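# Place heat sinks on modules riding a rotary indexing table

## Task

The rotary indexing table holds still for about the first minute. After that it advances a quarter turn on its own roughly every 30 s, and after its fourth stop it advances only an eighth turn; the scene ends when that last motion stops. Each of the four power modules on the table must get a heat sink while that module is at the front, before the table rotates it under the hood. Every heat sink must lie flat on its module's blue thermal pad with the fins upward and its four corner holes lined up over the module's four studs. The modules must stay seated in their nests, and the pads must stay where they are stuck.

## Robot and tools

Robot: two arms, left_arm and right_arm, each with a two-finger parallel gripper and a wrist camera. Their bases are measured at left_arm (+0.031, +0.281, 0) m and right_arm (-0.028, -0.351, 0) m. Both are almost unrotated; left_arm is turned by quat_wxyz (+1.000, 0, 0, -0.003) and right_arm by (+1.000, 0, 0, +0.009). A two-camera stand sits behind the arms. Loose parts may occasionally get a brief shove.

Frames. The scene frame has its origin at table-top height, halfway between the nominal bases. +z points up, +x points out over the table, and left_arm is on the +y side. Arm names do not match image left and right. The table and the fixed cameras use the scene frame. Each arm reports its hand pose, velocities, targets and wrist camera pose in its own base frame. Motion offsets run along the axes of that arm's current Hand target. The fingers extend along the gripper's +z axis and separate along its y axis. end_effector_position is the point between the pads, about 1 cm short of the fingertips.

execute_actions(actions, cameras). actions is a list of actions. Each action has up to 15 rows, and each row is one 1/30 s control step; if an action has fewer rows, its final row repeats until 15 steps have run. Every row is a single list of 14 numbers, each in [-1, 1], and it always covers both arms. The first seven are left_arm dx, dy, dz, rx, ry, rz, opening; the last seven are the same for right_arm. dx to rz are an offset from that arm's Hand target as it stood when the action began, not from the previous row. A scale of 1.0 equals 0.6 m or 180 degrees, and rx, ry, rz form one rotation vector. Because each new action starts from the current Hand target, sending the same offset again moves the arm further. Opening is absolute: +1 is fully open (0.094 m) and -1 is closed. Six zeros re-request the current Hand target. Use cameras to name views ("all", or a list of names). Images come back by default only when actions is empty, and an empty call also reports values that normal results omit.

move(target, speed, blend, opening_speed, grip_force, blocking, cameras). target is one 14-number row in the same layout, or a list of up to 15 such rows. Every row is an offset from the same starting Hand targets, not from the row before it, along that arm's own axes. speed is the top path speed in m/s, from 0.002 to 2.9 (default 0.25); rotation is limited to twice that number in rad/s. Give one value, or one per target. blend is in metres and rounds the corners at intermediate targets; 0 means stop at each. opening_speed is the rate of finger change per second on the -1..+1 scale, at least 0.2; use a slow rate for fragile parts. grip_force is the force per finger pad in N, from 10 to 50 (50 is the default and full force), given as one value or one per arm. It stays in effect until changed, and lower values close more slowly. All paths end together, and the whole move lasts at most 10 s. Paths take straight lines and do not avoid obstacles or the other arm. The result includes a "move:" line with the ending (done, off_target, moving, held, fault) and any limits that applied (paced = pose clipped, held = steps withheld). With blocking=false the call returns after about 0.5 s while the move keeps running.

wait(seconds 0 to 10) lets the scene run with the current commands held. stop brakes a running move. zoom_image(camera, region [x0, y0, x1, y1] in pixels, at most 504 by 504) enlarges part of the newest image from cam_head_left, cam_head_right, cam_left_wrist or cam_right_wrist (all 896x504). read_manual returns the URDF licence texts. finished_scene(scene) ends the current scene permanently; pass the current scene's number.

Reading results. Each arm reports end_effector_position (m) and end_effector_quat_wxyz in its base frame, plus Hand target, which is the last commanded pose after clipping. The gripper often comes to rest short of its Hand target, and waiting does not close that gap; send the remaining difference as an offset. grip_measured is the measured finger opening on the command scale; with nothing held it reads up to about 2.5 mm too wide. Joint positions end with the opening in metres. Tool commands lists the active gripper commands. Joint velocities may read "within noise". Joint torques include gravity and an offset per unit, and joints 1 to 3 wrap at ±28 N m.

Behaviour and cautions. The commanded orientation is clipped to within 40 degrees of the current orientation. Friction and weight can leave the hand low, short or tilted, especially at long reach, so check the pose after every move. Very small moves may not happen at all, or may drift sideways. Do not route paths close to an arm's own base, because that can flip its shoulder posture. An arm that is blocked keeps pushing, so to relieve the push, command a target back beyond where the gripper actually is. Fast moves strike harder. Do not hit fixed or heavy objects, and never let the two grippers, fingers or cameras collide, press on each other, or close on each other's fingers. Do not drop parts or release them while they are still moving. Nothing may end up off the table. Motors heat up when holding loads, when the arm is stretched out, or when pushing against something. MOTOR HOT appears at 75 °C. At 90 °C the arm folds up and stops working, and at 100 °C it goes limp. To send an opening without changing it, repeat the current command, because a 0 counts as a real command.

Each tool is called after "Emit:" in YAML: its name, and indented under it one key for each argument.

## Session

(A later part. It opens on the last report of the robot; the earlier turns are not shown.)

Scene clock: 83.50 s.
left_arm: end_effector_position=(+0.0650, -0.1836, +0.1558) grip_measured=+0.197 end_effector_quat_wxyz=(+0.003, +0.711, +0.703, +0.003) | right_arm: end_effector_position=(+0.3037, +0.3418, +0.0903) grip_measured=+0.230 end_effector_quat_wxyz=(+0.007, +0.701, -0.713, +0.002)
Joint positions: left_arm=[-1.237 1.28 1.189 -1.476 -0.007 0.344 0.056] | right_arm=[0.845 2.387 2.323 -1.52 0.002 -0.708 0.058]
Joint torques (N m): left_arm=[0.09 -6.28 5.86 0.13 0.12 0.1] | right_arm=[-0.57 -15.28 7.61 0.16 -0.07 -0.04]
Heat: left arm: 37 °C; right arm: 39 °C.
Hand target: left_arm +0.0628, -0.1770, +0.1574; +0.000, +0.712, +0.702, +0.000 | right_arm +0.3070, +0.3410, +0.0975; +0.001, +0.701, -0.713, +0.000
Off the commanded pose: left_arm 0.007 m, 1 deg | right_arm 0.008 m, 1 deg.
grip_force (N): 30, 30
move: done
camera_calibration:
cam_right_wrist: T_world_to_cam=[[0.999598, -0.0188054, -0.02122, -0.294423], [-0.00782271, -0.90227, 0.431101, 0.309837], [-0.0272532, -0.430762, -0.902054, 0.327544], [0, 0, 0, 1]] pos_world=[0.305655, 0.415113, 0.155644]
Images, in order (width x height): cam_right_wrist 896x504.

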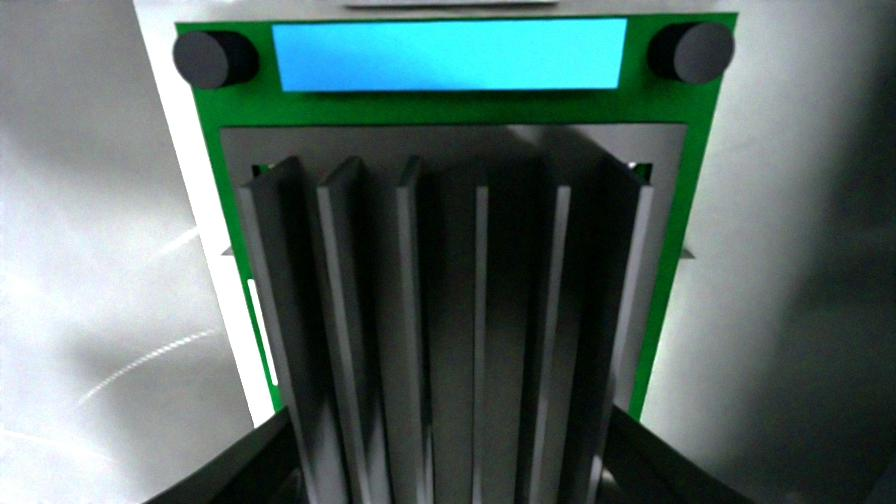

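Emit:
move:
  target:
    - [0,0,0,0,0,0,0.05,0.0,0.0,0.0255,0,0,0,0.05]
  speed: 0.06
  cameras: ["cam_right_wrist"]

Emit:
zoom_image:
  camera: "cam_right_wrist"
  region: [245, 158, 295, 188]

Emit:
zoom_image:
  camera: "cam_right_wrist"
  region: [610, 158, 660, 188]

Scene clock: 84.77 s.
left_arm: end_effector_position=(+0.0650, -0.1836, +0.1558) grip_measured=+0.197 end_effector_quat_wxyz=(+0.003, +0.711, +0.703, +0.003) | right_arm: end_effector_position=(+0.3044, +0.3430, +0.0806) grip_measured=+0.230 end_effector_quat_wxyz=(+0.007, +0.701, -0.713, +0.001)
Joint positions: left_arm=[-1.237 1.28 1.189 -1.476 -0.007 0.344 0.056] | right_arm=[0.845 2.387 2.284 -1.482 0.001 -0.708 0.058]
Joint torques (N m): left_arm=[0.09 -6.28 5.85 0.13 0.14 0.1] | right_arm=[-0.61 -16.66 3.85 0.47 -0.08 -0.05]
Heat: left arm: 37 °C; right arm: 40 °C.
Hand target: left_arm +0.0628, -0.1770, +0.1574; +0.000, +0.712, +0.702, +0.000 | right_arm +0.3070, +0.3409, +0.0822; +0.001, +0.701, -0.713, +0.000
Off the commanded pose: left_arm 0.007 m, 1 deg | right_arm 0.004 m, 1 deg.
grip_force (N): 30, 30
move: done
camera_calibration:
cam_right_wrist: T_world_to_cam=[[0.999566, -0.018894, -0.0226144, -0.295159], [-0.00730699, -0.902354, 0.430933, 0.314918], [-0.0285482, -0.430581, -0.902101, 0.31962], [0, 0, 0, 1]] pos_world=[0.306456, 0.416213, 0.145945]
Images, in order (width x height): cam_right_wrist 896x504.

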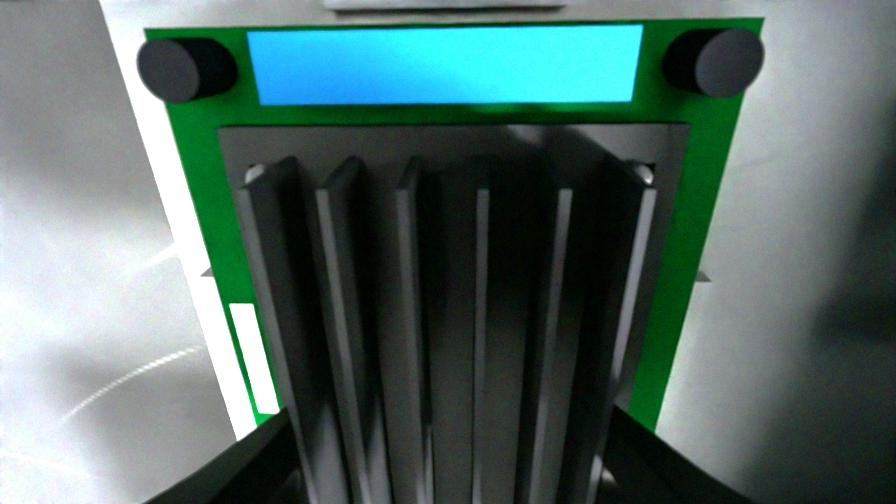

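Scaled by 10.080 from the camera's 896x504 image, which has a finer 1280x720 frame.

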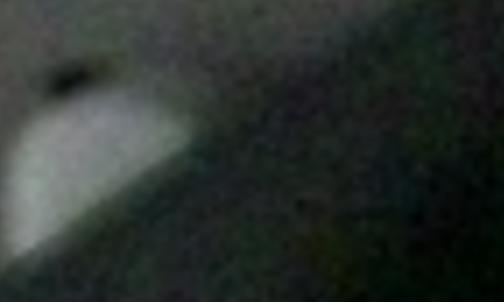

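Scaled by 10.080 from the camera's 896x504 image, which has a finer 1280x720 frame.

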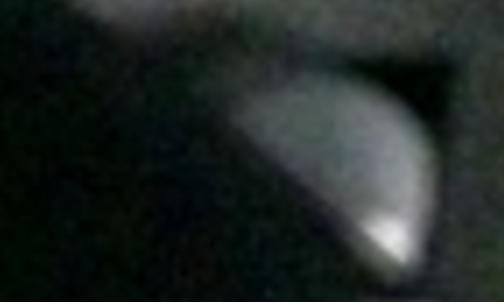

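Emit:
move:
  target:
    - [0,0,0,0,0,0,0.05,0.0,0.0,0.017,0,0,0,0.05]
    - [0,0,0,0,0,0,0.05,0.0,0.0,0.004,0,0,0,0.05]
    - [0,0,0,0,0,0,0.05,0.0,0.0,0.004,0,0,0,0.44]
  speed: 0.06
  cameras: ["cam_right_wrist"]

Emit:
zoom_image:
  camera: "cam_right_wrist"
  region: [225, 110, 729, 250]

Scene clock: 86.53 s.
left_arm: end_effector_position=(+0.0650, -0.1836, +0.1558) grip_measured=+0.197 end_effector_quat_wxyz=(+0.003, +0.711, +0.703, +0.003) | right_arm: end_effector_position=(+0.3040, +0.3429, +0.0799) grip_measured=+0.437 end_effector_quat_wxyz=(+0.000, +0.701, -0.713, +0.000)
Joint positions: left_arm=[-1.237 1.28 1.189 -1.476 -0.007 0.344 0.056] | right_arm=[0.845 2.363 2.238 -1.447 0 -0.708 0.068]
Joint torques (N m): left_arm=[0.1 -6.28 5.89 0.13 0.13 0.11] | right_arm=[-0.68 -14.39 6.28 0.3 -0.06 -0.06]
Heat: left arm: 37 °C; right arm: 40 °C.
Hand target: left_arm +0.0628, -0.1770, +0.1574; +0.000, +0.712, +0.702, +0.000 | right_arm +0.3070, +0.3409, +0.0798; +0.001, +0.701, -0.713, +0.000
Off the commanded pose: left_arm 0.007 m, 1 deg | right_arm 0.004 m, 0 deg.
grip_force (N): 30, 30
move: done
camera_calibration:
cam_right_wrist: T_world_to_cam=[[0.999719, -0.0186646, -0.0145984, -0.295578], [-0.0107993, -0.907264, 0.420422, 0.318743], [-0.0210916, -0.420146, -0.907211, 0.313554], [0, 0, 0, 1]] pos_world=[0.305551, 0.415406, 0.146138]
Images, in order (width x height): cam_right_wrist 896x504.

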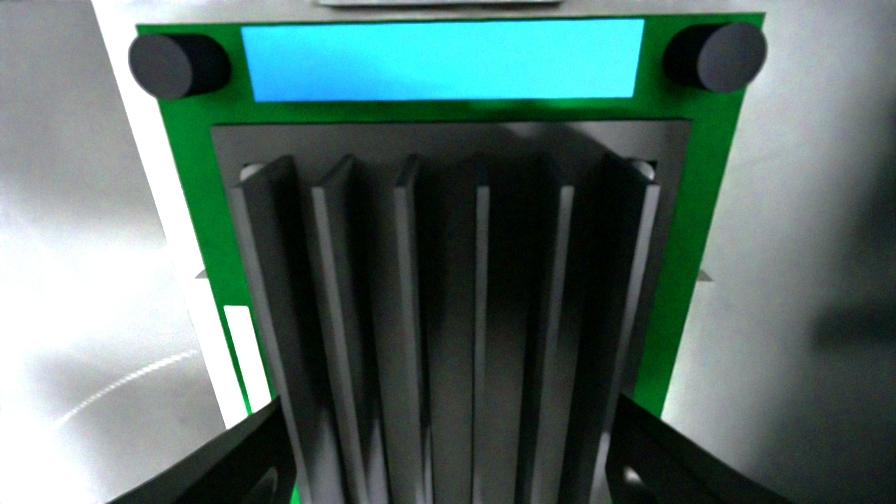

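Scaled by 1.000.

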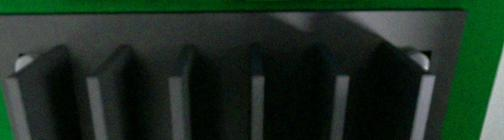

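Emit:
move:
  target:
    - [0,0,0,0,0,0,0.05,0.0,0.0,-0.128,0,0,0,0.44]
  speed: 0.15
  cameras: ["cam_right_wrist"]

Scene clock: 87.70 s.
left_arm: end_effector_position=(+0.0650, -0.1836, +0.1558) grip_measured=+0.197 end_effector_quat_wxyz=(+0.003, +0.711, +0.703, +0.003) | right_arm: end_effector_position=(+0.3034, +0.3422, +0.1336) grip_measured=+0.437 end_effector_quat_wxyz=(-0.031, +0.701, -0.713, -0.002)
Joint positions: left_arm=[-1.237 1.28 1.189 -1.476 -0.007 0.344 0.056] | right_arm=[0.845 2.326 2.39 -1.571 0 -0.708 0.068]
Joint torques (N m): left_arm=[0.09 -6.32 5.93 0.14 0.13 0.09] | right_arm=[-0.55 -17.89 8.05 0.35 -0.06 -0.04]
Heat: left arm: 37 °C; right arm: 40 °C.
Hand target: left_arm +0.0628, -0.1770, +0.1574; +0.000, +0.712, +0.702, +0.000 | right_arm +0.3070, +0.3411, +0.1566; +0.001, +0.701, -0.713, +0.000
Off the commanded pose: left_arm 0.007 m, 1 deg | right_arm 0.023 m, 4 deg.
joint sent to its limit (right arm) — joint 4 (wrist pitch), lower limit. The joint targets are off in orientation, not in position.
grip_force (N): 30, 30
move: off_target (right_arm)
camera_calibration:
cam_right_wrist: T_world_to_cam=[[0.999456, -0.0189413, 0.0269993, -0.299555], [-0.0277033, -0.926354, 0.375633, 0.313176], [0.0178959, -0.376177, -0.926375, 0.337709], [0, 0, 0, 1]] pos_world=[0.302025, 0.411476, 0.203294]
Images, in order (width x height): cam_right_wrist 896x504.

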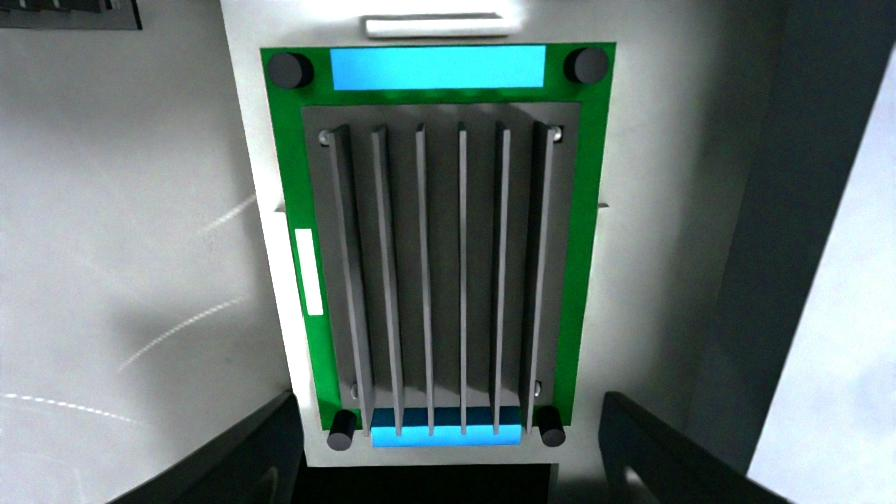

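Emit:
move:
  target:
    - [0,0,0,0,0,0,0.05,0.25,0.0,0.0,0,0,0,0.68]
    - [0,0,0,0,0,0,0.05,0.6017,-0.138,0.0,0,0,0,0.68]
    - [-0.176,0.3025,0,0,0,0.0055,0.05,0.6017,-0.138,0.09,0,0,-0.011,0.68]
  speed: 0.2
  blend: 0.03
  cameras: ["cam_left_wrist","cam_right_wrist"]

Scene clock: 91.87 s.
left_arm: end_effector_position=(+0.2408, -0.2829, +0.1522) grip_measured=+0.197 end_effector_quat_wxyz=(-0.002, +0.715, +0.699, +0.004) | right_arm: end_effector_position=(+0.3849, -0.0202, +0.1060) grip_measured=+0.677 end_effector_quat_wxyz=(-0.001, +0.710, -0.704, +0.000)
Joint positions: left_arm=[-0.869 1.977 1.913 -1.512 -0.007 0.726 0.056] | right_arm=[-0.053 2.012 1.779 -1.336 0 -1.632 0.079]
Joint torques (N m): left_arm=[-0.27 -10.48 10.44 0.06 0.15 0.06] | right_arm=[-0.28 -11.92 4.67 0.34 -0.08 -0.1]
Heat: left arm: 37 °C; right arm: 41 °C.
Hand target: left_arm +0.2426, -0.2854, +0.1575; +0.000, +0.719, +0.696, +0.000 | right_arm +0.3838, -0.0214, +0.1030; +0.001, +0.713, -0.701, +0.000
Off the commanded pose: left_arm 0.006 m, 1 deg | right_arm 0.003 m, 1 deg.
grip_force (N): 30, 30
move: done
camera_calibration:
cam_left_wrist: T_world_to_cam=[[-0.99946, 0.0294646, 0.0145177, 0.244828], [0.0328348, 0.908275, 0.417084, 0.222957], [-0.000896803, 0.417336, -0.908752, 0.34845], [0, 0, 0, 1]] pos_world=[0.237688, -0.355141, 0.220108]
cam_right_wrist: T_world_to_cam=[[0.999895, 0.00726592, -0.0125047, -0.382628], [0.0118448, -0.907542, 0.419794, -0.0294195], [-0.00829837, -0.419898, -0.907533, 0.181448], [0, 0, 0, 1]] pos_world=[0.384442, 0.0522702, 0.172235]
Images, in order (width x height): cam_left_wrist 896x504, cam_right_wrist 896x504.

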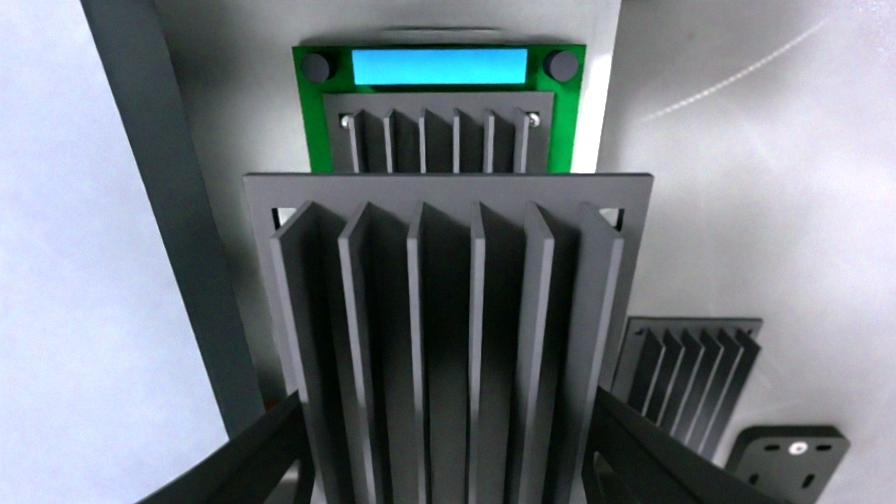

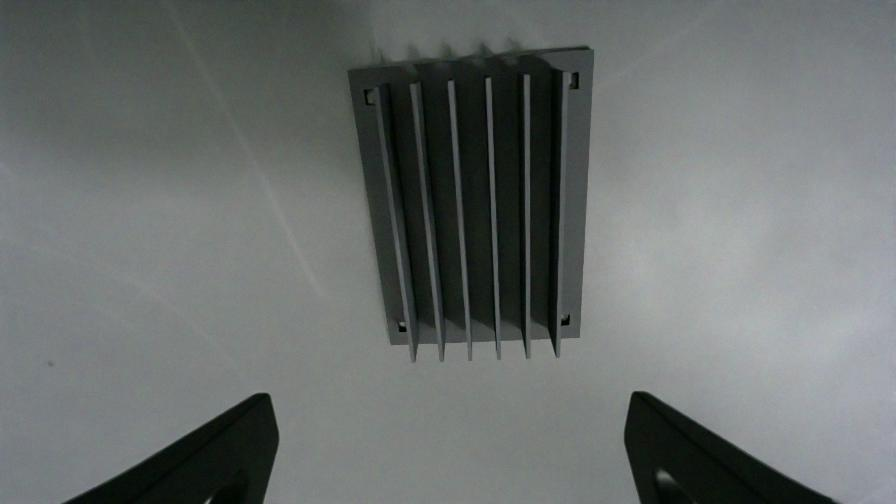

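Emit:
move:
  target:
    - [0,0,0,0,0,0,0.05,-0.025,-0.0154,0.05,0,0,-0.0217,0.68]
    - [0,0,0,0,0,0,0.05,-0.025,-0.0154,0.138,0,0,-0.0217,0.68]
  speed: 0.1
  blend: 0.02
  cameras: ["cam_right_wrist"]

Scene clock: 93.93 s.
left_arm: end_effector_position=(+0.2408, -0.2828, +0.1522) grip_measured=+0.197 end_effector_quat_wxyz=(-0.002, +0.716, +0.699, +0.004) | right_arm: end_effector_position=(+0.3949, -0.0078, +0.0280) grip_measured=+0.677 end_effector_quat_wxyz=(-0.005, +0.732, -0.682, +0.005)
Joint positions: left_arm=[-0.869 1.977 1.913 -1.512 -0.007 0.726 0.056] | right_arm=[-0.02 2.08 1.567 -1.044 0 -1.661 0.079]
Joint torques (N m): left_arm=[-0.27 -10.5 10.48 0.05 0.15 0.1] | right_arm=[0.24 -10.8 4.68 0.39 -0.06 -0.06]
Heat: left arm: 37 °C; right arm: 40 °C.
Hand target: left_arm +0.2426, -0.2854, +0.1574; +0.000, +0.719, +0.695, +0.000 | right_arm +0.3928, -0.0063, +0.0202; +0.001, +0.737, -0.676, +0.000
Off the commanded pose: left_arm 0.006 m, 1 deg | right_arm 0.008 m, 1 deg.
grip_force (N): 30, 30
move: done; blend cut to 0.0174 m at target 1
camera_calibration:
cam_right_wrist: T_world_to_cam=[[0.997615, 0.0690182, -0.000335245, -0.392618], [0.0627481, -0.90494, 0.420888, -0.00566758], [0.0287456, -0.419905, -0.907113, 0.101492], [0, 0, 0, 1]] pos_world=[0.38912, 0.064586, 0.0943184]
Images, in order (width x height): cam_right_wrist 896x504.

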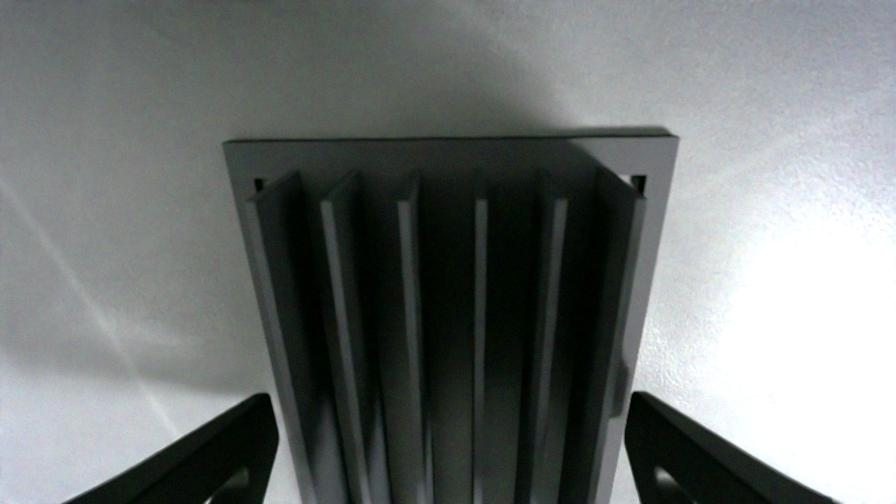

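Emit:
move:
  target:
    - [0,0,0,0,0,0,0.05,0,0,0.006,0,0,0,0.68]
    - [0,0,0,0,0,0,0.05,0,0,0.006,0,0,0,0.05]
    - [0,0,0,0,0,0,0.05,0,0,-0.1,0,0,0,0.05]
  speed: 0.12
  cameras: ["cam_right_wrist"]

Scene clock: 97.60 s.
left_arm: end_effector_position=(+0.2408, -0.2828, +0.1522) grip_measured=+0.197 end_effector_quat_wxyz=(-0.002, +0.716, +0.699, +0.004) | right_arm: end_effector_position=(+0.3856, -0.0076, +0.0597) grip_measured=+0.229 end_effector_quat_wxyz=(+0.017, +0.732, -0.681, -0.019)
Joint positions: left_arm=[-0.869 1.977 1.913 -1.512 -0.007 0.726 0.056] | right_arm=[-0.02 2.08 1.694 -1.235 0 -1.662 0.058]
Joint torques (N m): left_arm=[-0.24 -10.45 10.44 0.06 0.14 0.09] | right_arm=[0.35 -15.62 8.43 0.02 -0.05 -0.08]
Heat: left arm: 38 °C; right arm: 41 °C.
Hand target: left_arm +0.2426, -0.2854, +0.1574; +0.000, +0.719, +0.695, +0.000 | right_arm +0.3929, -0.0063, +0.0802; +0.001, +0.737, -0.676, +0.000
Off the commanded pose: left_arm 0.006 m, 1 deg | right_arm 0.022 m, 3 deg.
grip_force (N): 30, 30
move: off_target (right_arm); target 2's new opening was sent with right_arm's hand 0.013 m and 2 deg from that target
camera_calibration:
cam_right_wrist: T_world_to_cam=[[0.995504, 0.0698034, -0.064027, -0.37877], [0.0901658, -0.905438, 0.414791, -0.0284108], [-0.0290186, -0.418699, -0.907661, 0.15278], [0, 0, 0, 1]] pos_world=[0.384063, 0.0646841, 0.126206]
Images, in order (width x height): cam_right_wrist 896x504.

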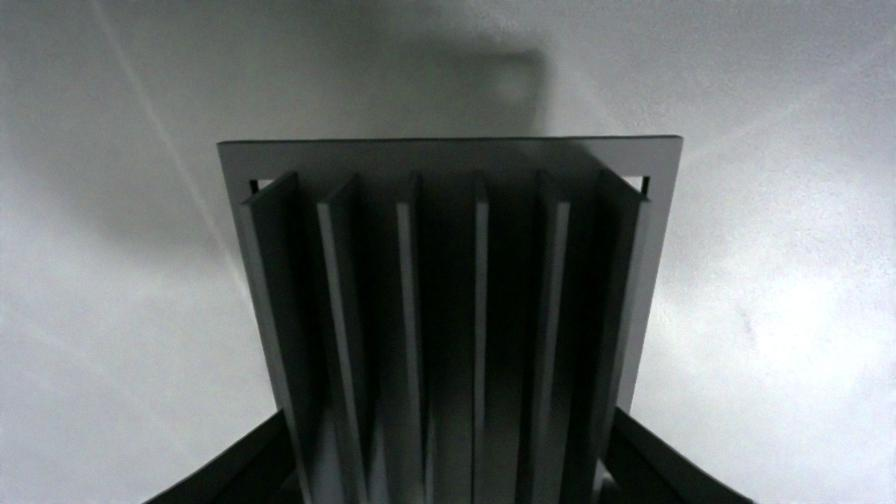

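Emit:
move:
  target:
    - [0,0,0,0,0,0,0.05,0,0,-0.1,0,0,0,0.05]
    - [0,0,0,0,0,0,0.05,-0.105,0.13,-0.13,0,0,0.028,0.05]
  speed: 0.15
  blend: 0.02

Emit:
wait:
  seconds: 9.9

Scene clock: 99.63 s.
left_arm: end_effector_position=(+0.2408, -0.2828, +0.1522) grip_measured=+0.197 end_effector_quat_wxyz=(-0.002, +0.716, +0.699, +0.004) | right_arm: end_effector_position=(+0.3147, +0.0497, +0.1514) grip_measured=+0.229 end_effector_quat_wxyz=(+0.007, +0.710, -0.705, -0.005)
Joint positions: left_arm=[-0.869 1.977 1.913 -1.512 -0.007 0.726 0.056] | right_arm=[0.156 1.77 1.637 -1.456 0 -1.421 0.058]
Joint torques (N m): left_arm=[-0.24 -10.45 10.44 0.04 0.13 0.1] | right_arm=[0.25 -12.57 4.79 0.22 -0.08 0.19]
Heat: left arm: 38 °C; right arm: 41 °C.
Hand target: left_arm +0.2426, -0.2854, +0.1574; +0.000, +0.719, +0.695, +0.000 | right_arm +0.3097, +0.0500, +0.1582; +0.001, +0.707, -0.708, +0.000
Off the commanded pose: left_arm 0.006 m, 1 deg | right_arm 0.008 m, 1 deg.
grip_force (N): 30, 30
move: done

Scene clock: 109.53 s.
left_arm: end_effector_position=(+0.2408, -0.2828, +0.1522) grip_measured=+0.197 end_effector_quat_wxyz=(-0.002, +0.716, +0.699, +0.004) | right_arm: end_effector_position=(+0.3147, +0.0497, +0.1514) grip_measured=+0.229 end_effector_quat_wxyz=(+0.007, +0.709, -0.705, -0.005)
Joint positions: left_arm=[-0.869 1.977 1.913 -1.512 -0.007 0.726 0.056] | right_arm=[0.156 1.77 1.637 -1.456 0 -1.421 0.058]
Joint torques (N m): left_arm=[-0.21 -10.48 10.44 0.04 0.15 0.1] | right_arm=[0.24 -12.49 4.81 0.22 -0.07 0.17]
Heat: left arm: 40 °C; right arm: 41 °C.
Hand target: left_arm +0.2426, -0.2854, +0.1574; +0.000, +0.719, +0.695, +0.000 | right_arm +0.3097, +0.0500, +0.1582; +0.001, +0.706, -0.708, +0.000
Tool commands: left_gripper/opening=+0.05 right_gripper/opening=+0.05
Off the commanded pose: left_arm 0.006 m, 1 deg | right_arm 0.008 m, 1 deg.
grip_force (N): 30, 30
wait: 9.90 s; at rest by 0.17 s

Turn finishing; descend the left to ~.118 meanwhile (still above studs).

Emit:
wait:
  seconds: 1.0

Emit:
move:
  target:
    - [0,0,0.058,0,0,0,0.05,0,0,0,0,0,0,0.05]
  speed: 0.1
  cameras: ["cam_left_wrist"]

Scene clock: 110.70 s.
left_arm: end_effector_position=(+0.2408, -0.2828, +0.1522) grip_measured=+0.197 end_effector_quat_wxyz=(-0.002, +0.716, +0.699, +0.004) | right_arm: end_effector_position=(+0.3147, +0.0497, +0.1514) grip_measured=+0.229 end_effector_quat_wxyz=(+0.007, +0.709, -0.705, -0.005)
Joint positions: left_arm=[-0.869 1.977 1.913 -1.512 -0.007 0.726 0.056] | right_arm=[0.156 1.77 1.637 -1.456 0 -1.421 0.058]
Joint torques (N m): left_arm=[-0.23 -10.45 10.45 0.05 0.15 0.1] | right_arm=[0.2 -12.59 4.79 0.2 -0.08 0.17]
Heat: left arm: 40 °C; right arm: 41 °C.
Hand target: left_arm +0.2426, -0.2854, +0.1574; +0.000, +0.719, +0.695, +0.000 | right_arm +0.3097, +0.0500, +0.1582; +0.001, +0.706, -0.708, +0.000
Tool commands: left_gripper/opening=+0.05 right_gripper/opening=+0.05
Off the commanded pose: left_arm 0.006 m, 1 deg | right_arm 0.008 m, 1 deg.
grip_force (N): 30, 30
wait: 1.00 s; at rest from the start

Scene clock: 111.80 s.
left_arm: end_effector_position=(+0.2418, -0.2839, +0.1224) grip_measured=+0.197 end_effector_quat_wxyz=(-0.006, +0.716, +0.699, +0.004) | right_arm: end_effector_position=(+0.3147, +0.0497, +0.1514) grip_measured=+0.229 end_effector_quat_wxyz=(+0.007, +0.709, -0.705, -0.005)
Joint positions: left_arm=[-0.869 1.977 1.794 -1.401 -0.007 0.726 0.056] | right_arm=[0.156 1.77 1.637 -1.456 0 -1.421 0.058]
Joint torques (N m): left_arm=[-0.18 -12.45 5.89 0.39 0.14 0.11] | right_arm=[0.23 -12.55 4.85 0.21 -0.06 0.17]
Heat: left arm: 40 °C; right arm: 41 °C.
Hand target: left_arm +0.2426, -0.2854, +0.1226; +0.000, +0.719, +0.695, +0.000 | right_arm +0.3097, +0.0500, +0.1582; +0.001, +0.707, -0.708, +0.000
Off the commanded pose: left_arm 0.002 m, 1 deg | right_arm 0.008 m, 1 deg.
grip_force (N): 30, 30
move: done
camera_calibration:
cam_left_wrist: T_world_to_cam=[[-0.999353, 0.0298103, 0.0201075, 0.245567], [0.0355179, 0.905572, 0.422703, 0.234265], [-0.00560793, 0.423144, -0.906045, 0.324235], [0, 0, 0, 1]] pos_world=[0.238906, -0.356662, 0.189809]
Images, in order (width x height): cam_left_wrist 896x504.

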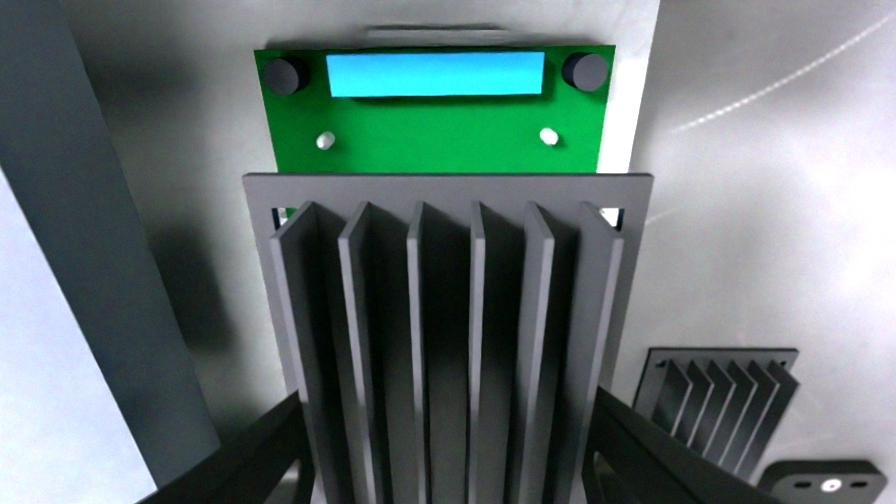

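Emit:
move:
  target:
    - [-0.0078,0.0022,0,0,0,-0.005,0.05,0,0,0,0,0,0,0.05]
    - [-0.0078,0.0022,0.058,0,0,-0.005,0.05,0,0,0,0,0,0,0.05]
  speed: 0.1
  cameras: ["cam_left_wrist"]

Emit:
zoom_image:
  camera: "cam_left_wrist"
  region: [260, 200, 310, 230]

Emit:
zoom_image:
  camera: "cam_left_wrist"
  region: [590, 200, 640, 230]

Scene clock: 114.20 s.
left_arm: end_effector_position=(+0.2445, -0.2872, +0.0935) grip_measured=+0.197 end_effector_quat_wxyz=(+0.001, +0.715, +0.699, +0.003) | right_arm: end_effector_position=(+0.3147, +0.0497, +0.1514) grip_measured=+0.229 end_effector_quat_wxyz=(+0.007, +0.709, -0.705, -0.005)
Joint positions: left_arm=[-0.869 1.979 1.682 -1.272 -0.007 0.725 0.056] | right_arm=[0.156 1.77 1.637 -1.456 0 -1.421 0.058]
Joint torques (N m): left_arm=[-0.65 -10.74 6.06 0.44 0.13 -0.14] | right_arm=[0.2 -12.57 4.79 0.2 -0.08 0.16]
Heat: left arm: 41 °C; right arm: 41 °C.
Hand target: left_arm +0.2438, -0.2901, +0.0879; +0.000, +0.713, +0.701, +0.000 | right_arm +0.3097, +0.0500, +0.1582; +0.001, +0.707, -0.708, +0.000
Off the commanded pose: left_arm 0.006 m, 1 deg | right_arm 0.008 m, 1 deg.
grip_force (N): 30, 30
move: done
camera_calibration:
cam_left_wrist: T_world_to_cam=[[-0.999548, 0.0284018, 0.00988578, 0.249566], [0.0299503, 0.910468, 0.412494, 0.253048], [0.00271489, 0.412603, -0.910907, 0.294821], [0, 0, 0, 1]] pos_world=[0.241074, -0.359125, 0.161706]
Images, in order (width x height): cam_left_wrist 896x504.

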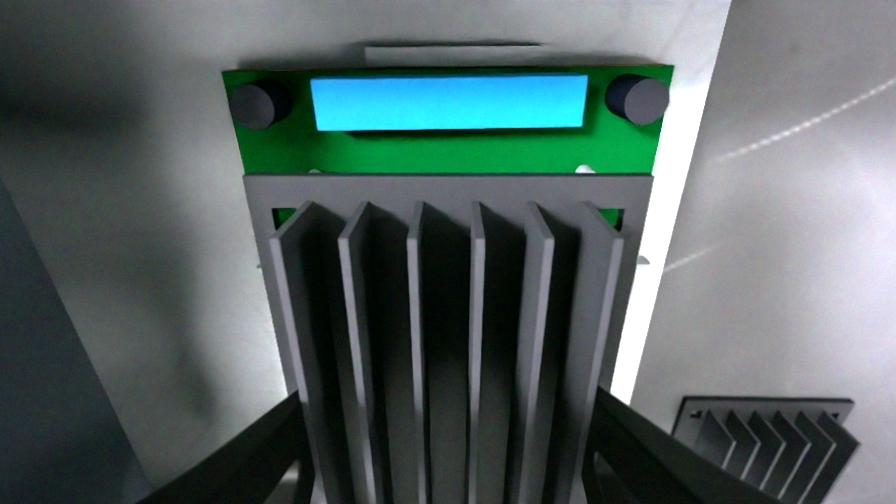

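Scaled by 10.080 from the camera's 896x504 image, which has a finer 1280x720 frame.

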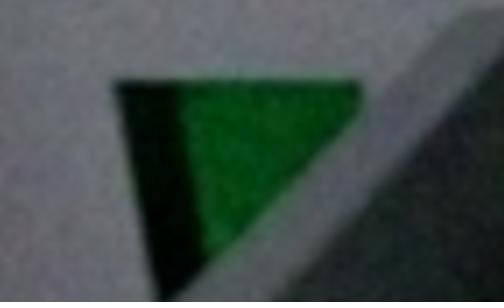

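Scaled by 10.080 from the camera's 896x504 image, which has a finer 1280x720 frame.

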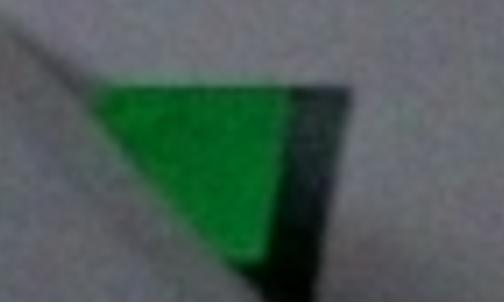

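Emit:
move:
  target:
    - [-0.005,-0.0023,0,0,0,-0.0033,0.05,0,0,0,0,0,0,0.05]
    - [-0.005,-0.0023,0.02,0,0,-0.0033,0.05,0,0,0,0,0,0,0.05]
  speed: 0.08
  cameras: ["cam_left_wrist"]

Emit:
zoom_image:
  camera: "cam_left_wrist"
  region: [260, 200, 310, 230]

Emit:
zoom_image:
  camera: "cam_left_wrist"
  region: [590, 200, 640, 230]

Scene clock: 115.83 s.
left_arm: end_effector_position=(+0.2424, -0.2874, +0.0833) grip_measured=+0.197 end_effector_quat_wxyz=(-0.003, +0.710, +0.704, +0.004) | right_arm: end_effector_position=(+0.3147, +0.0497, +0.1514) grip_measured=+0.229 end_effector_quat_wxyz=(+0.007, +0.709, -0.705, -0.005)
Joint positions: left_arm=[-0.873 1.985 1.651 -1.242 -0.007 0.707 0.056] | right_arm=[0.156 1.77 1.637 -1.456 0 -1.421 0.058]
Joint torques (N m): left_arm=[-0.75 -10.33 5.87 0.57 0.19 -0.13] | right_arm=[0.23 -12.49 4.81 0.22 -0.08 0.18]
Heat: left arm: 41 °C; right arm: 41 °C.
Hand target: left_arm +0.2425, -0.2931, +0.0759; +0.000, +0.709, +0.705, +0.000 | right_arm +0.3097, +0.0500, +0.1582; +0.001, +0.707, -0.708, +0.000
Off the commanded pose: left_arm 0.009 m, 1 deg | right_arm 0.008 m, 1 deg.
grip_force (N): 30, 30
move: done
camera_calibration:
cam_left_wrist: T_world_to_cam=[[-0.999768, 0.015418, 0.0150702, 0.243517], [0.0203058, 0.908289, 0.417849, 0.258749], [-0.0072457, 0.418058, -0.908391, 0.289408], [0, 0, 0, 1]] pos_world=[0.240303, -0.359763, 0.151108]
Images, in order (width x height): cam_left_wrist 896x504.

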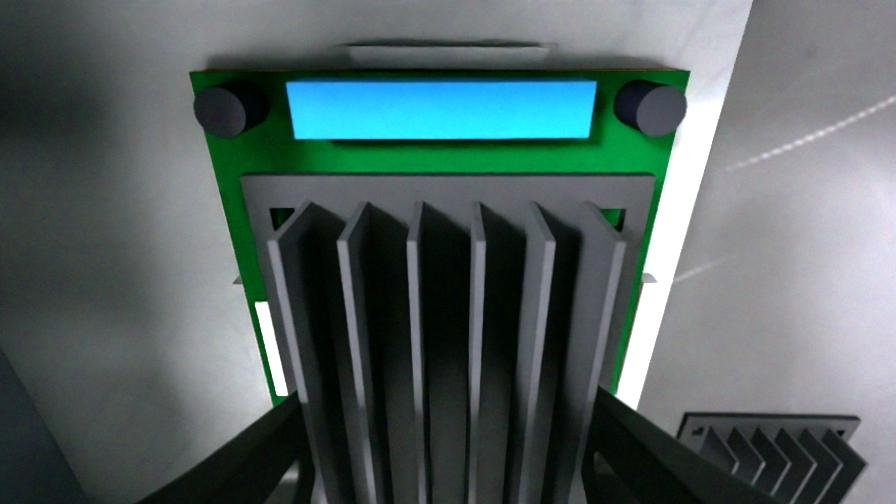

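Scaled by 10.080 from the camera's 896x504 image, which has a finer 1280x720 frame.

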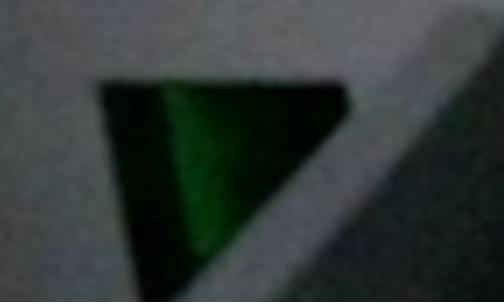

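Scaled by 10.080 from the camera's 896x504 image, which has a finer 1280x720 frame.

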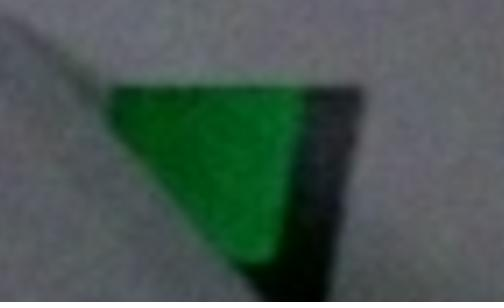

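Emit:
move:
  target:
    - [0,0.0,-0.015,0,0,0,0.05,0,0,0,0,0,0,0.05]
    - [-0.006,0.003,-0.015,0,0,0,0.05,0,0,0,0,0,0,0.05]
  speed: 0.08
  cameras: ["cam_left_wrist"]

Emit:
zoom_image:
  camera: "cam_left_wrist"
  region: [260, 200, 310, 230]

Emit:
zoom_image:
  camera: "cam_left_wrist"
  region: [590, 200, 640, 230]

Scene clock: 117.23 s.
left_arm: end_effector_position=(+0.2424, -0.2884, +0.0837) grip_measured=+0.197 end_effector_quat_wxyz=(-0.003, +0.711, +0.703, +0.004) | right_arm: end_effector_position=(+0.3147, +0.0497, +0.1514) grip_measured=+0.229 end_effector_quat_wxyz=(+0.007, +0.709, -0.705, -0.005)
Joint positions: left_arm=[-0.875 1.99 1.659 -1.247 -0.007 0.706 0.056] | right_arm=[0.156 1.77 1.637 -1.456 0 -1.421 0.058]
Joint torques (N m): left_arm=[-0.91 -9.73 10.29 0.19 0.14 -0.15] | right_arm=[0.17 -12.48 4.81 0.21 -0.08 0.18]
Heat: left arm: 41 °C; right arm: 41 °C.
Hand target: left_arm +0.2442, -0.2967, +0.0849; +0.000, +0.709, +0.705, +0.000 | right_arm +0.3097, +0.0500, +0.1582; +0.001, +0.707, -0.708, +0.000
Off the commanded pose: left_arm 0.009 m, 1 deg | right_arm 0.008 m, 1 deg.
grip_force (N): 30, 30
move: done
camera_calibration:
cam_left_wrist: T_world_to_cam=[[-0.99974, 0.0161464, 0.0160971, 0.243533], [0.0214055, 0.907808, 0.418839, 0.25904], [-0.00785032, 0.419075, -0.907918, 0.290582], [0, 0, 0, 1]] pos_world=[0.240206, -0.360866, 0.151408]
Images, in order (width x height): cam_left_wrist 896x504.

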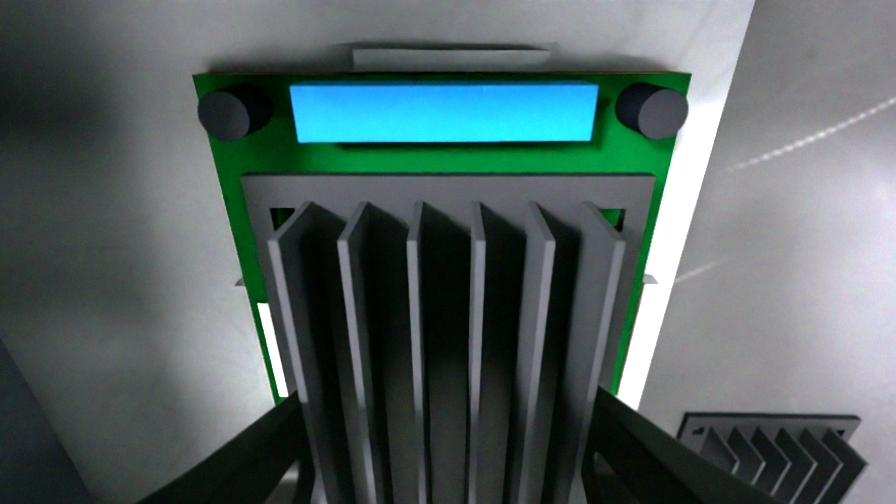

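Scaled by 10.080 from the camera's 896x504 image, which has a finer 1280x720 frame.

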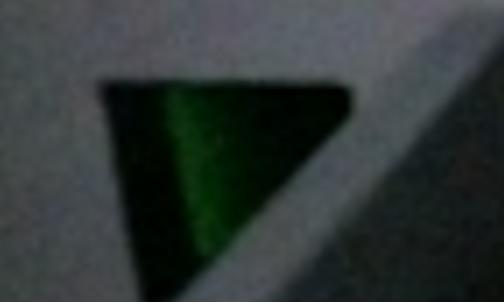

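Scaled by 10.080 from the camera's 896x504 image, which has a finer 1280x720 frame.

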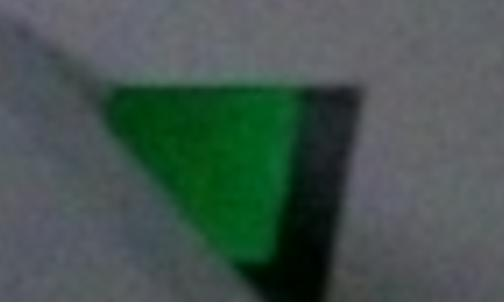

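Emit:
move:
  target:
    - [-0.005,0.005,-0.012,0,0,0,0.05,0,0,0,0,0,0,0.05]
  speed: 0.08
  cameras: ["cam_left_wrist"]

Emit:
zoom_image:
  camera: "cam_left_wrist"
  region: [260, 200, 310, 230]

Emit:
zoom_image:
  camera: "cam_left_wrist"
  region: [590, 200, 640, 230]

Scene clock: 118.50 s.
left_arm: end_effector_position=(+0.2470, -0.2940, +0.0886) grip_measured=+0.197 end_effector_quat_wxyz=(+0.000, +0.711, +0.703, +0.004) | right_arm: end_effector_position=(+0.3147, +0.0497, +0.1514) grip_measured=+0.229 end_effector_quat_wxyz=(+0.007, +0.709, -0.705, -0.005)
Joint positions: left_arm=[-0.875 2.01 1.707 -1.268 -0.007 0.706 0.056] | right_arm=[0.156 1.77 1.637 -1.456 0 -1.421 0.058]
Joint torques (N m): left_arm=[-0.83 -10.52 10.58 0.13 0.16 -0.15] | right_arm=[0.27 -12.57 4.79 0.22 -0.06 0.17]
Heat: left arm: 41 °C; right arm: 41 °C.
Hand target: left_arm +0.2472, -0.2997, +0.0921; +0.000, +0.709, +0.705, +0.000 | right_arm +0.3097, +0.0500, +0.1582; +0.001, +0.707, -0.708, +0.000
Off the commanded pose: left_arm 0.007 m, 0 deg | right_arm 0.008 m, 1 deg.
grip_force (N): 30, 30
move: done
camera_calibration:
cam_left_wrist: T_world_to_cam=[[-0.999805, 0.0161704, 0.0113566, 0.248682], [0.0194213, 0.910099, 0.413935, 0.263523], [-0.00364215, 0.414075, -0.910235, 0.295102], [0, 0, 0, 1]] pos_world=[0.24459, -0.366047, 0.156707]
Images, in order (width x height): cam_left_wrist 896x504.

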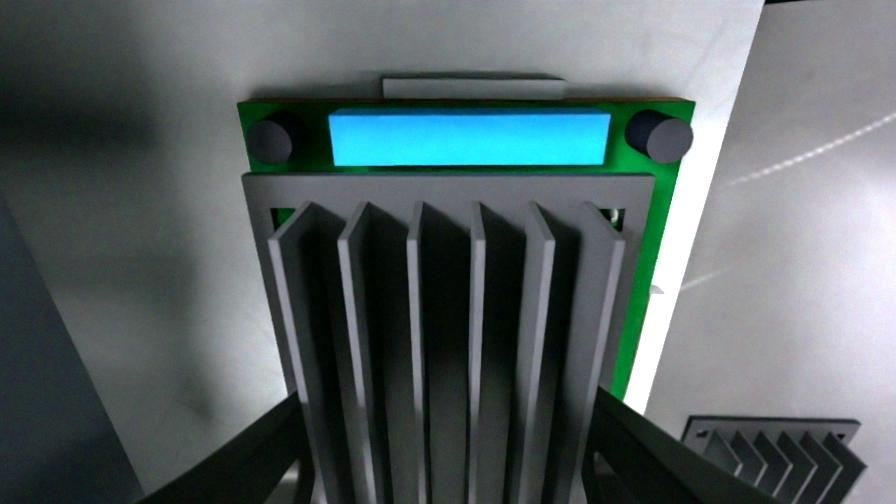

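Scaled by 10.080 from the camera's 896x504 image, which has a finer 1280x720 frame.

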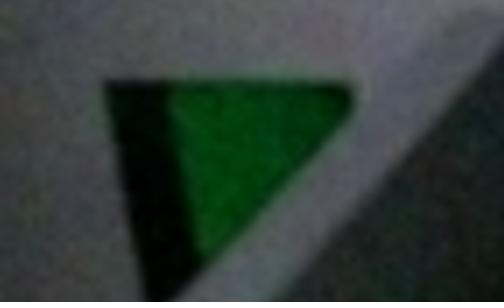

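Scaled by 10.080 from the camera's 896x504 image, which has a finer 1280x720 frame.

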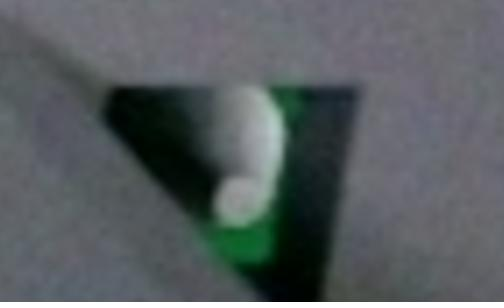

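Emit:
move:
  target:
    - [0.017,-0.0062,0.0,0,0,0,0.05,0,0,0,0,0,0,0.05]
  speed: 0.08
  cameras: ["cam_left_wrist"]

Emit:
zoom_image:
  camera: "cam_left_wrist"
  region: [260, 200, 310, 230]

Emit:
zoom_image:
  camera: "cam_left_wrist"
  region: [590, 200, 640, 230]

Scene clock: 120.07 s.
left_arm: end_effector_position=(+0.2448, -0.2913, +0.0853) grip_measured=+0.197 end_effector_quat_wxyz=(-0.006, +0.711, +0.703, +0.004) | right_arm: end_effector_position=(+0.3147, +0.0497, +0.1514) grip_measured=+0.229 end_effector_quat_wxyz=(+0.007, +0.709, -0.705, -0.005)
Joint positions: left_arm=[-0.875 2.01 1.694 -1.268 -0.007 0.706 0.056] | right_arm=[0.156 1.77 1.637 -1.456 0 -1.421 0.058]
Joint torques (N m): left_arm=[-0.12 -14.49 5.93 0.22 0.16 -0.03] | right_arm=[0.25 -12.42 4.79 0.21 -0.07 0.17]
Motor temperatures (°C): left_arm=[26 41 38 25 22 26 27] | right_arm=[26 42 34 24 23 23 24]
Heat: left arm: 41 °C; right arm: 42 °C.
Hand target: left_arm +0.2435, -0.2895, +0.0921; +0.000, +0.709, +0.705, +0.000 | right_arm +0.3097, +0.0500, +0.1582; +0.001, +0.707, -0.708, +0.000
Off the commanded pose: left_arm 0.007 m, 1 deg | right_arm 0.008 m, 1 deg.
grip_force (N): 30, 30
move: done
camera_calibration:
cam_left_wrist: T_world_to_cam=[[-0.999676, 0.0160225, 0.0197916, 0.24565], [0.0228903, 0.905949, 0.422767, 0.259718], [-0.0111564, 0.423083, -0.906022, 0.295104], [0, 0, 0, 1]] pos_world=[0.242918, -0.364081, 0.152709]
Images, in order (width x height): cam_left_wrist 896x504.

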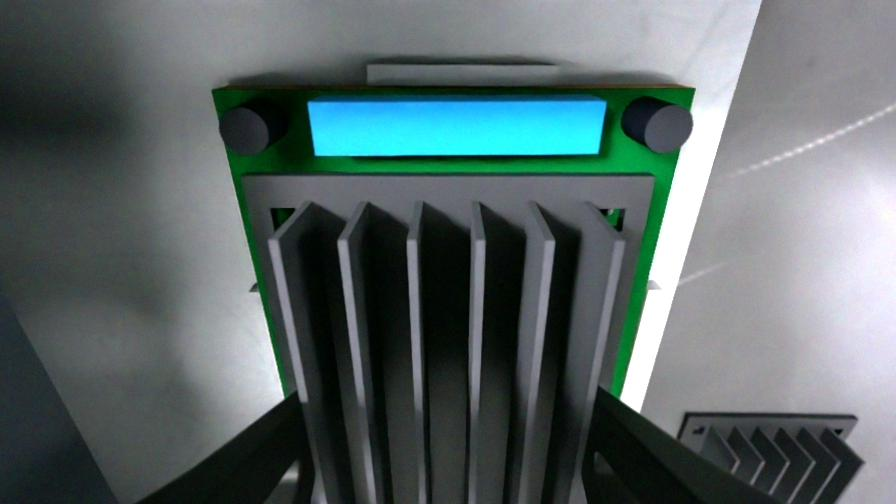

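Scaled by 10.080 from the camera's 896x504 image, which has a finer 1280x720 frame.

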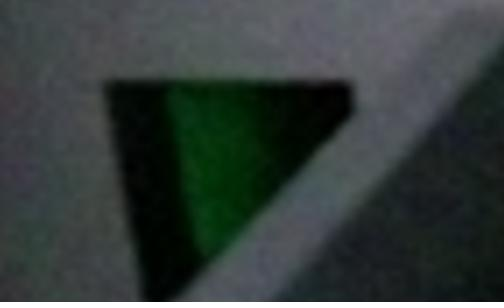

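Scaled by 10.080 from the camera's 896x504 image, which has a finer 1280x720 frame.

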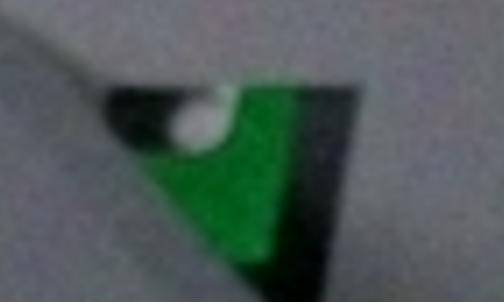

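Emit:
move:
  target:
    - [0.0037,-0.0013,0.0,0,0,0,0.05,0,0,0,0,0,0,0.05]
    - [0.0037,-0.0013,0.024,0,0,0,0.05,0,0,0,0,0,0,0.05]
  speed: 0.08
  cameras: ["cam_left_wrist"]

Emit:
zoom_image:
  camera: "cam_left_wrist"
  region: [260, 200, 310, 230]

Emit:
zoom_image:
  camera: "cam_left_wrist"
  region: [590, 200, 640, 230]

Scene clock: 121.77 s.
left_arm: end_effector_position=(+0.2428, -0.2891, +0.0740) grip_measured=+0.197 end_effector_quat_wxyz=(-0.009, +0.711, +0.703, +0.004) | right_arm: end_effector_position=(+0.3147, +0.0497, +0.1514) grip_measured=+0.229 end_effector_quat_wxyz=(+0.007, +0.709, -0.705, -0.005)
Joint positions: left_arm=[-0.875 2.009 1.647 -1.228 -0.007 0.706 0.056] | right_arm=[0.156 1.77 1.637 -1.456 0 -1.421 0.058]
Joint torques (N m): left_arm=[0.12 -14.64 4.48 0.4 0.15 -0.01] | right_arm=[0.21 -12.56 4.86 0.23 -0.08 0.17]
Heat: left arm: 42 °C; right arm: 42 °C.
Hand target: left_arm +0.2428, -0.2873, +0.0777; +0.000, +0.709, +0.705, +0.000 | right_arm +0.3097, +0.0500, +0.1582; +0.001, +0.707, -0.708, +0.000
Off the commanded pose: left_arm 0.004 m, 1 deg | right_arm 0.008 m, 1 deg.
grip_force (N): 30, 30
move: done
camera_calibration:
cam_left_wrist: T_world_to_cam=[[-0.999589, 0.0159266, 0.0238395, 0.243535], [0.0245772, 0.904171, 0.426464, 0.261289], [-0.0147628, 0.426874, -0.904191, 0.285721], [0, 0, 0, 1]] pos_world=[0.241232, -0.362095, 0.14111]
Images, in order (width x height): cam_left_wrist 896x504.

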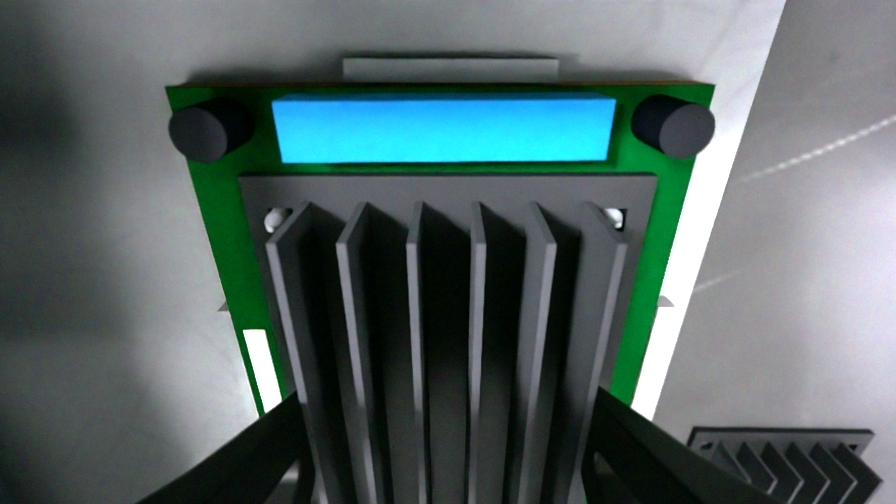

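Scaled by 10.080 from the camera's 896x504 image, which has a finer 1280x720 frame.

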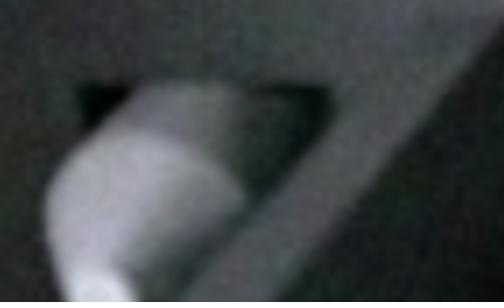

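Scaled by 10.080 from the camera's 896x504 image, which has a finer 1280x720 frame.

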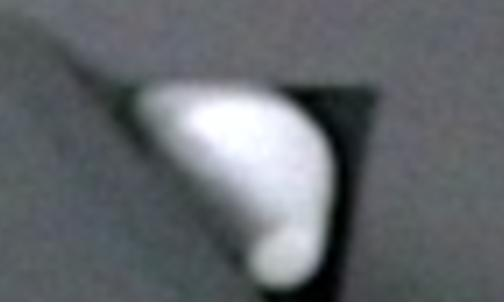

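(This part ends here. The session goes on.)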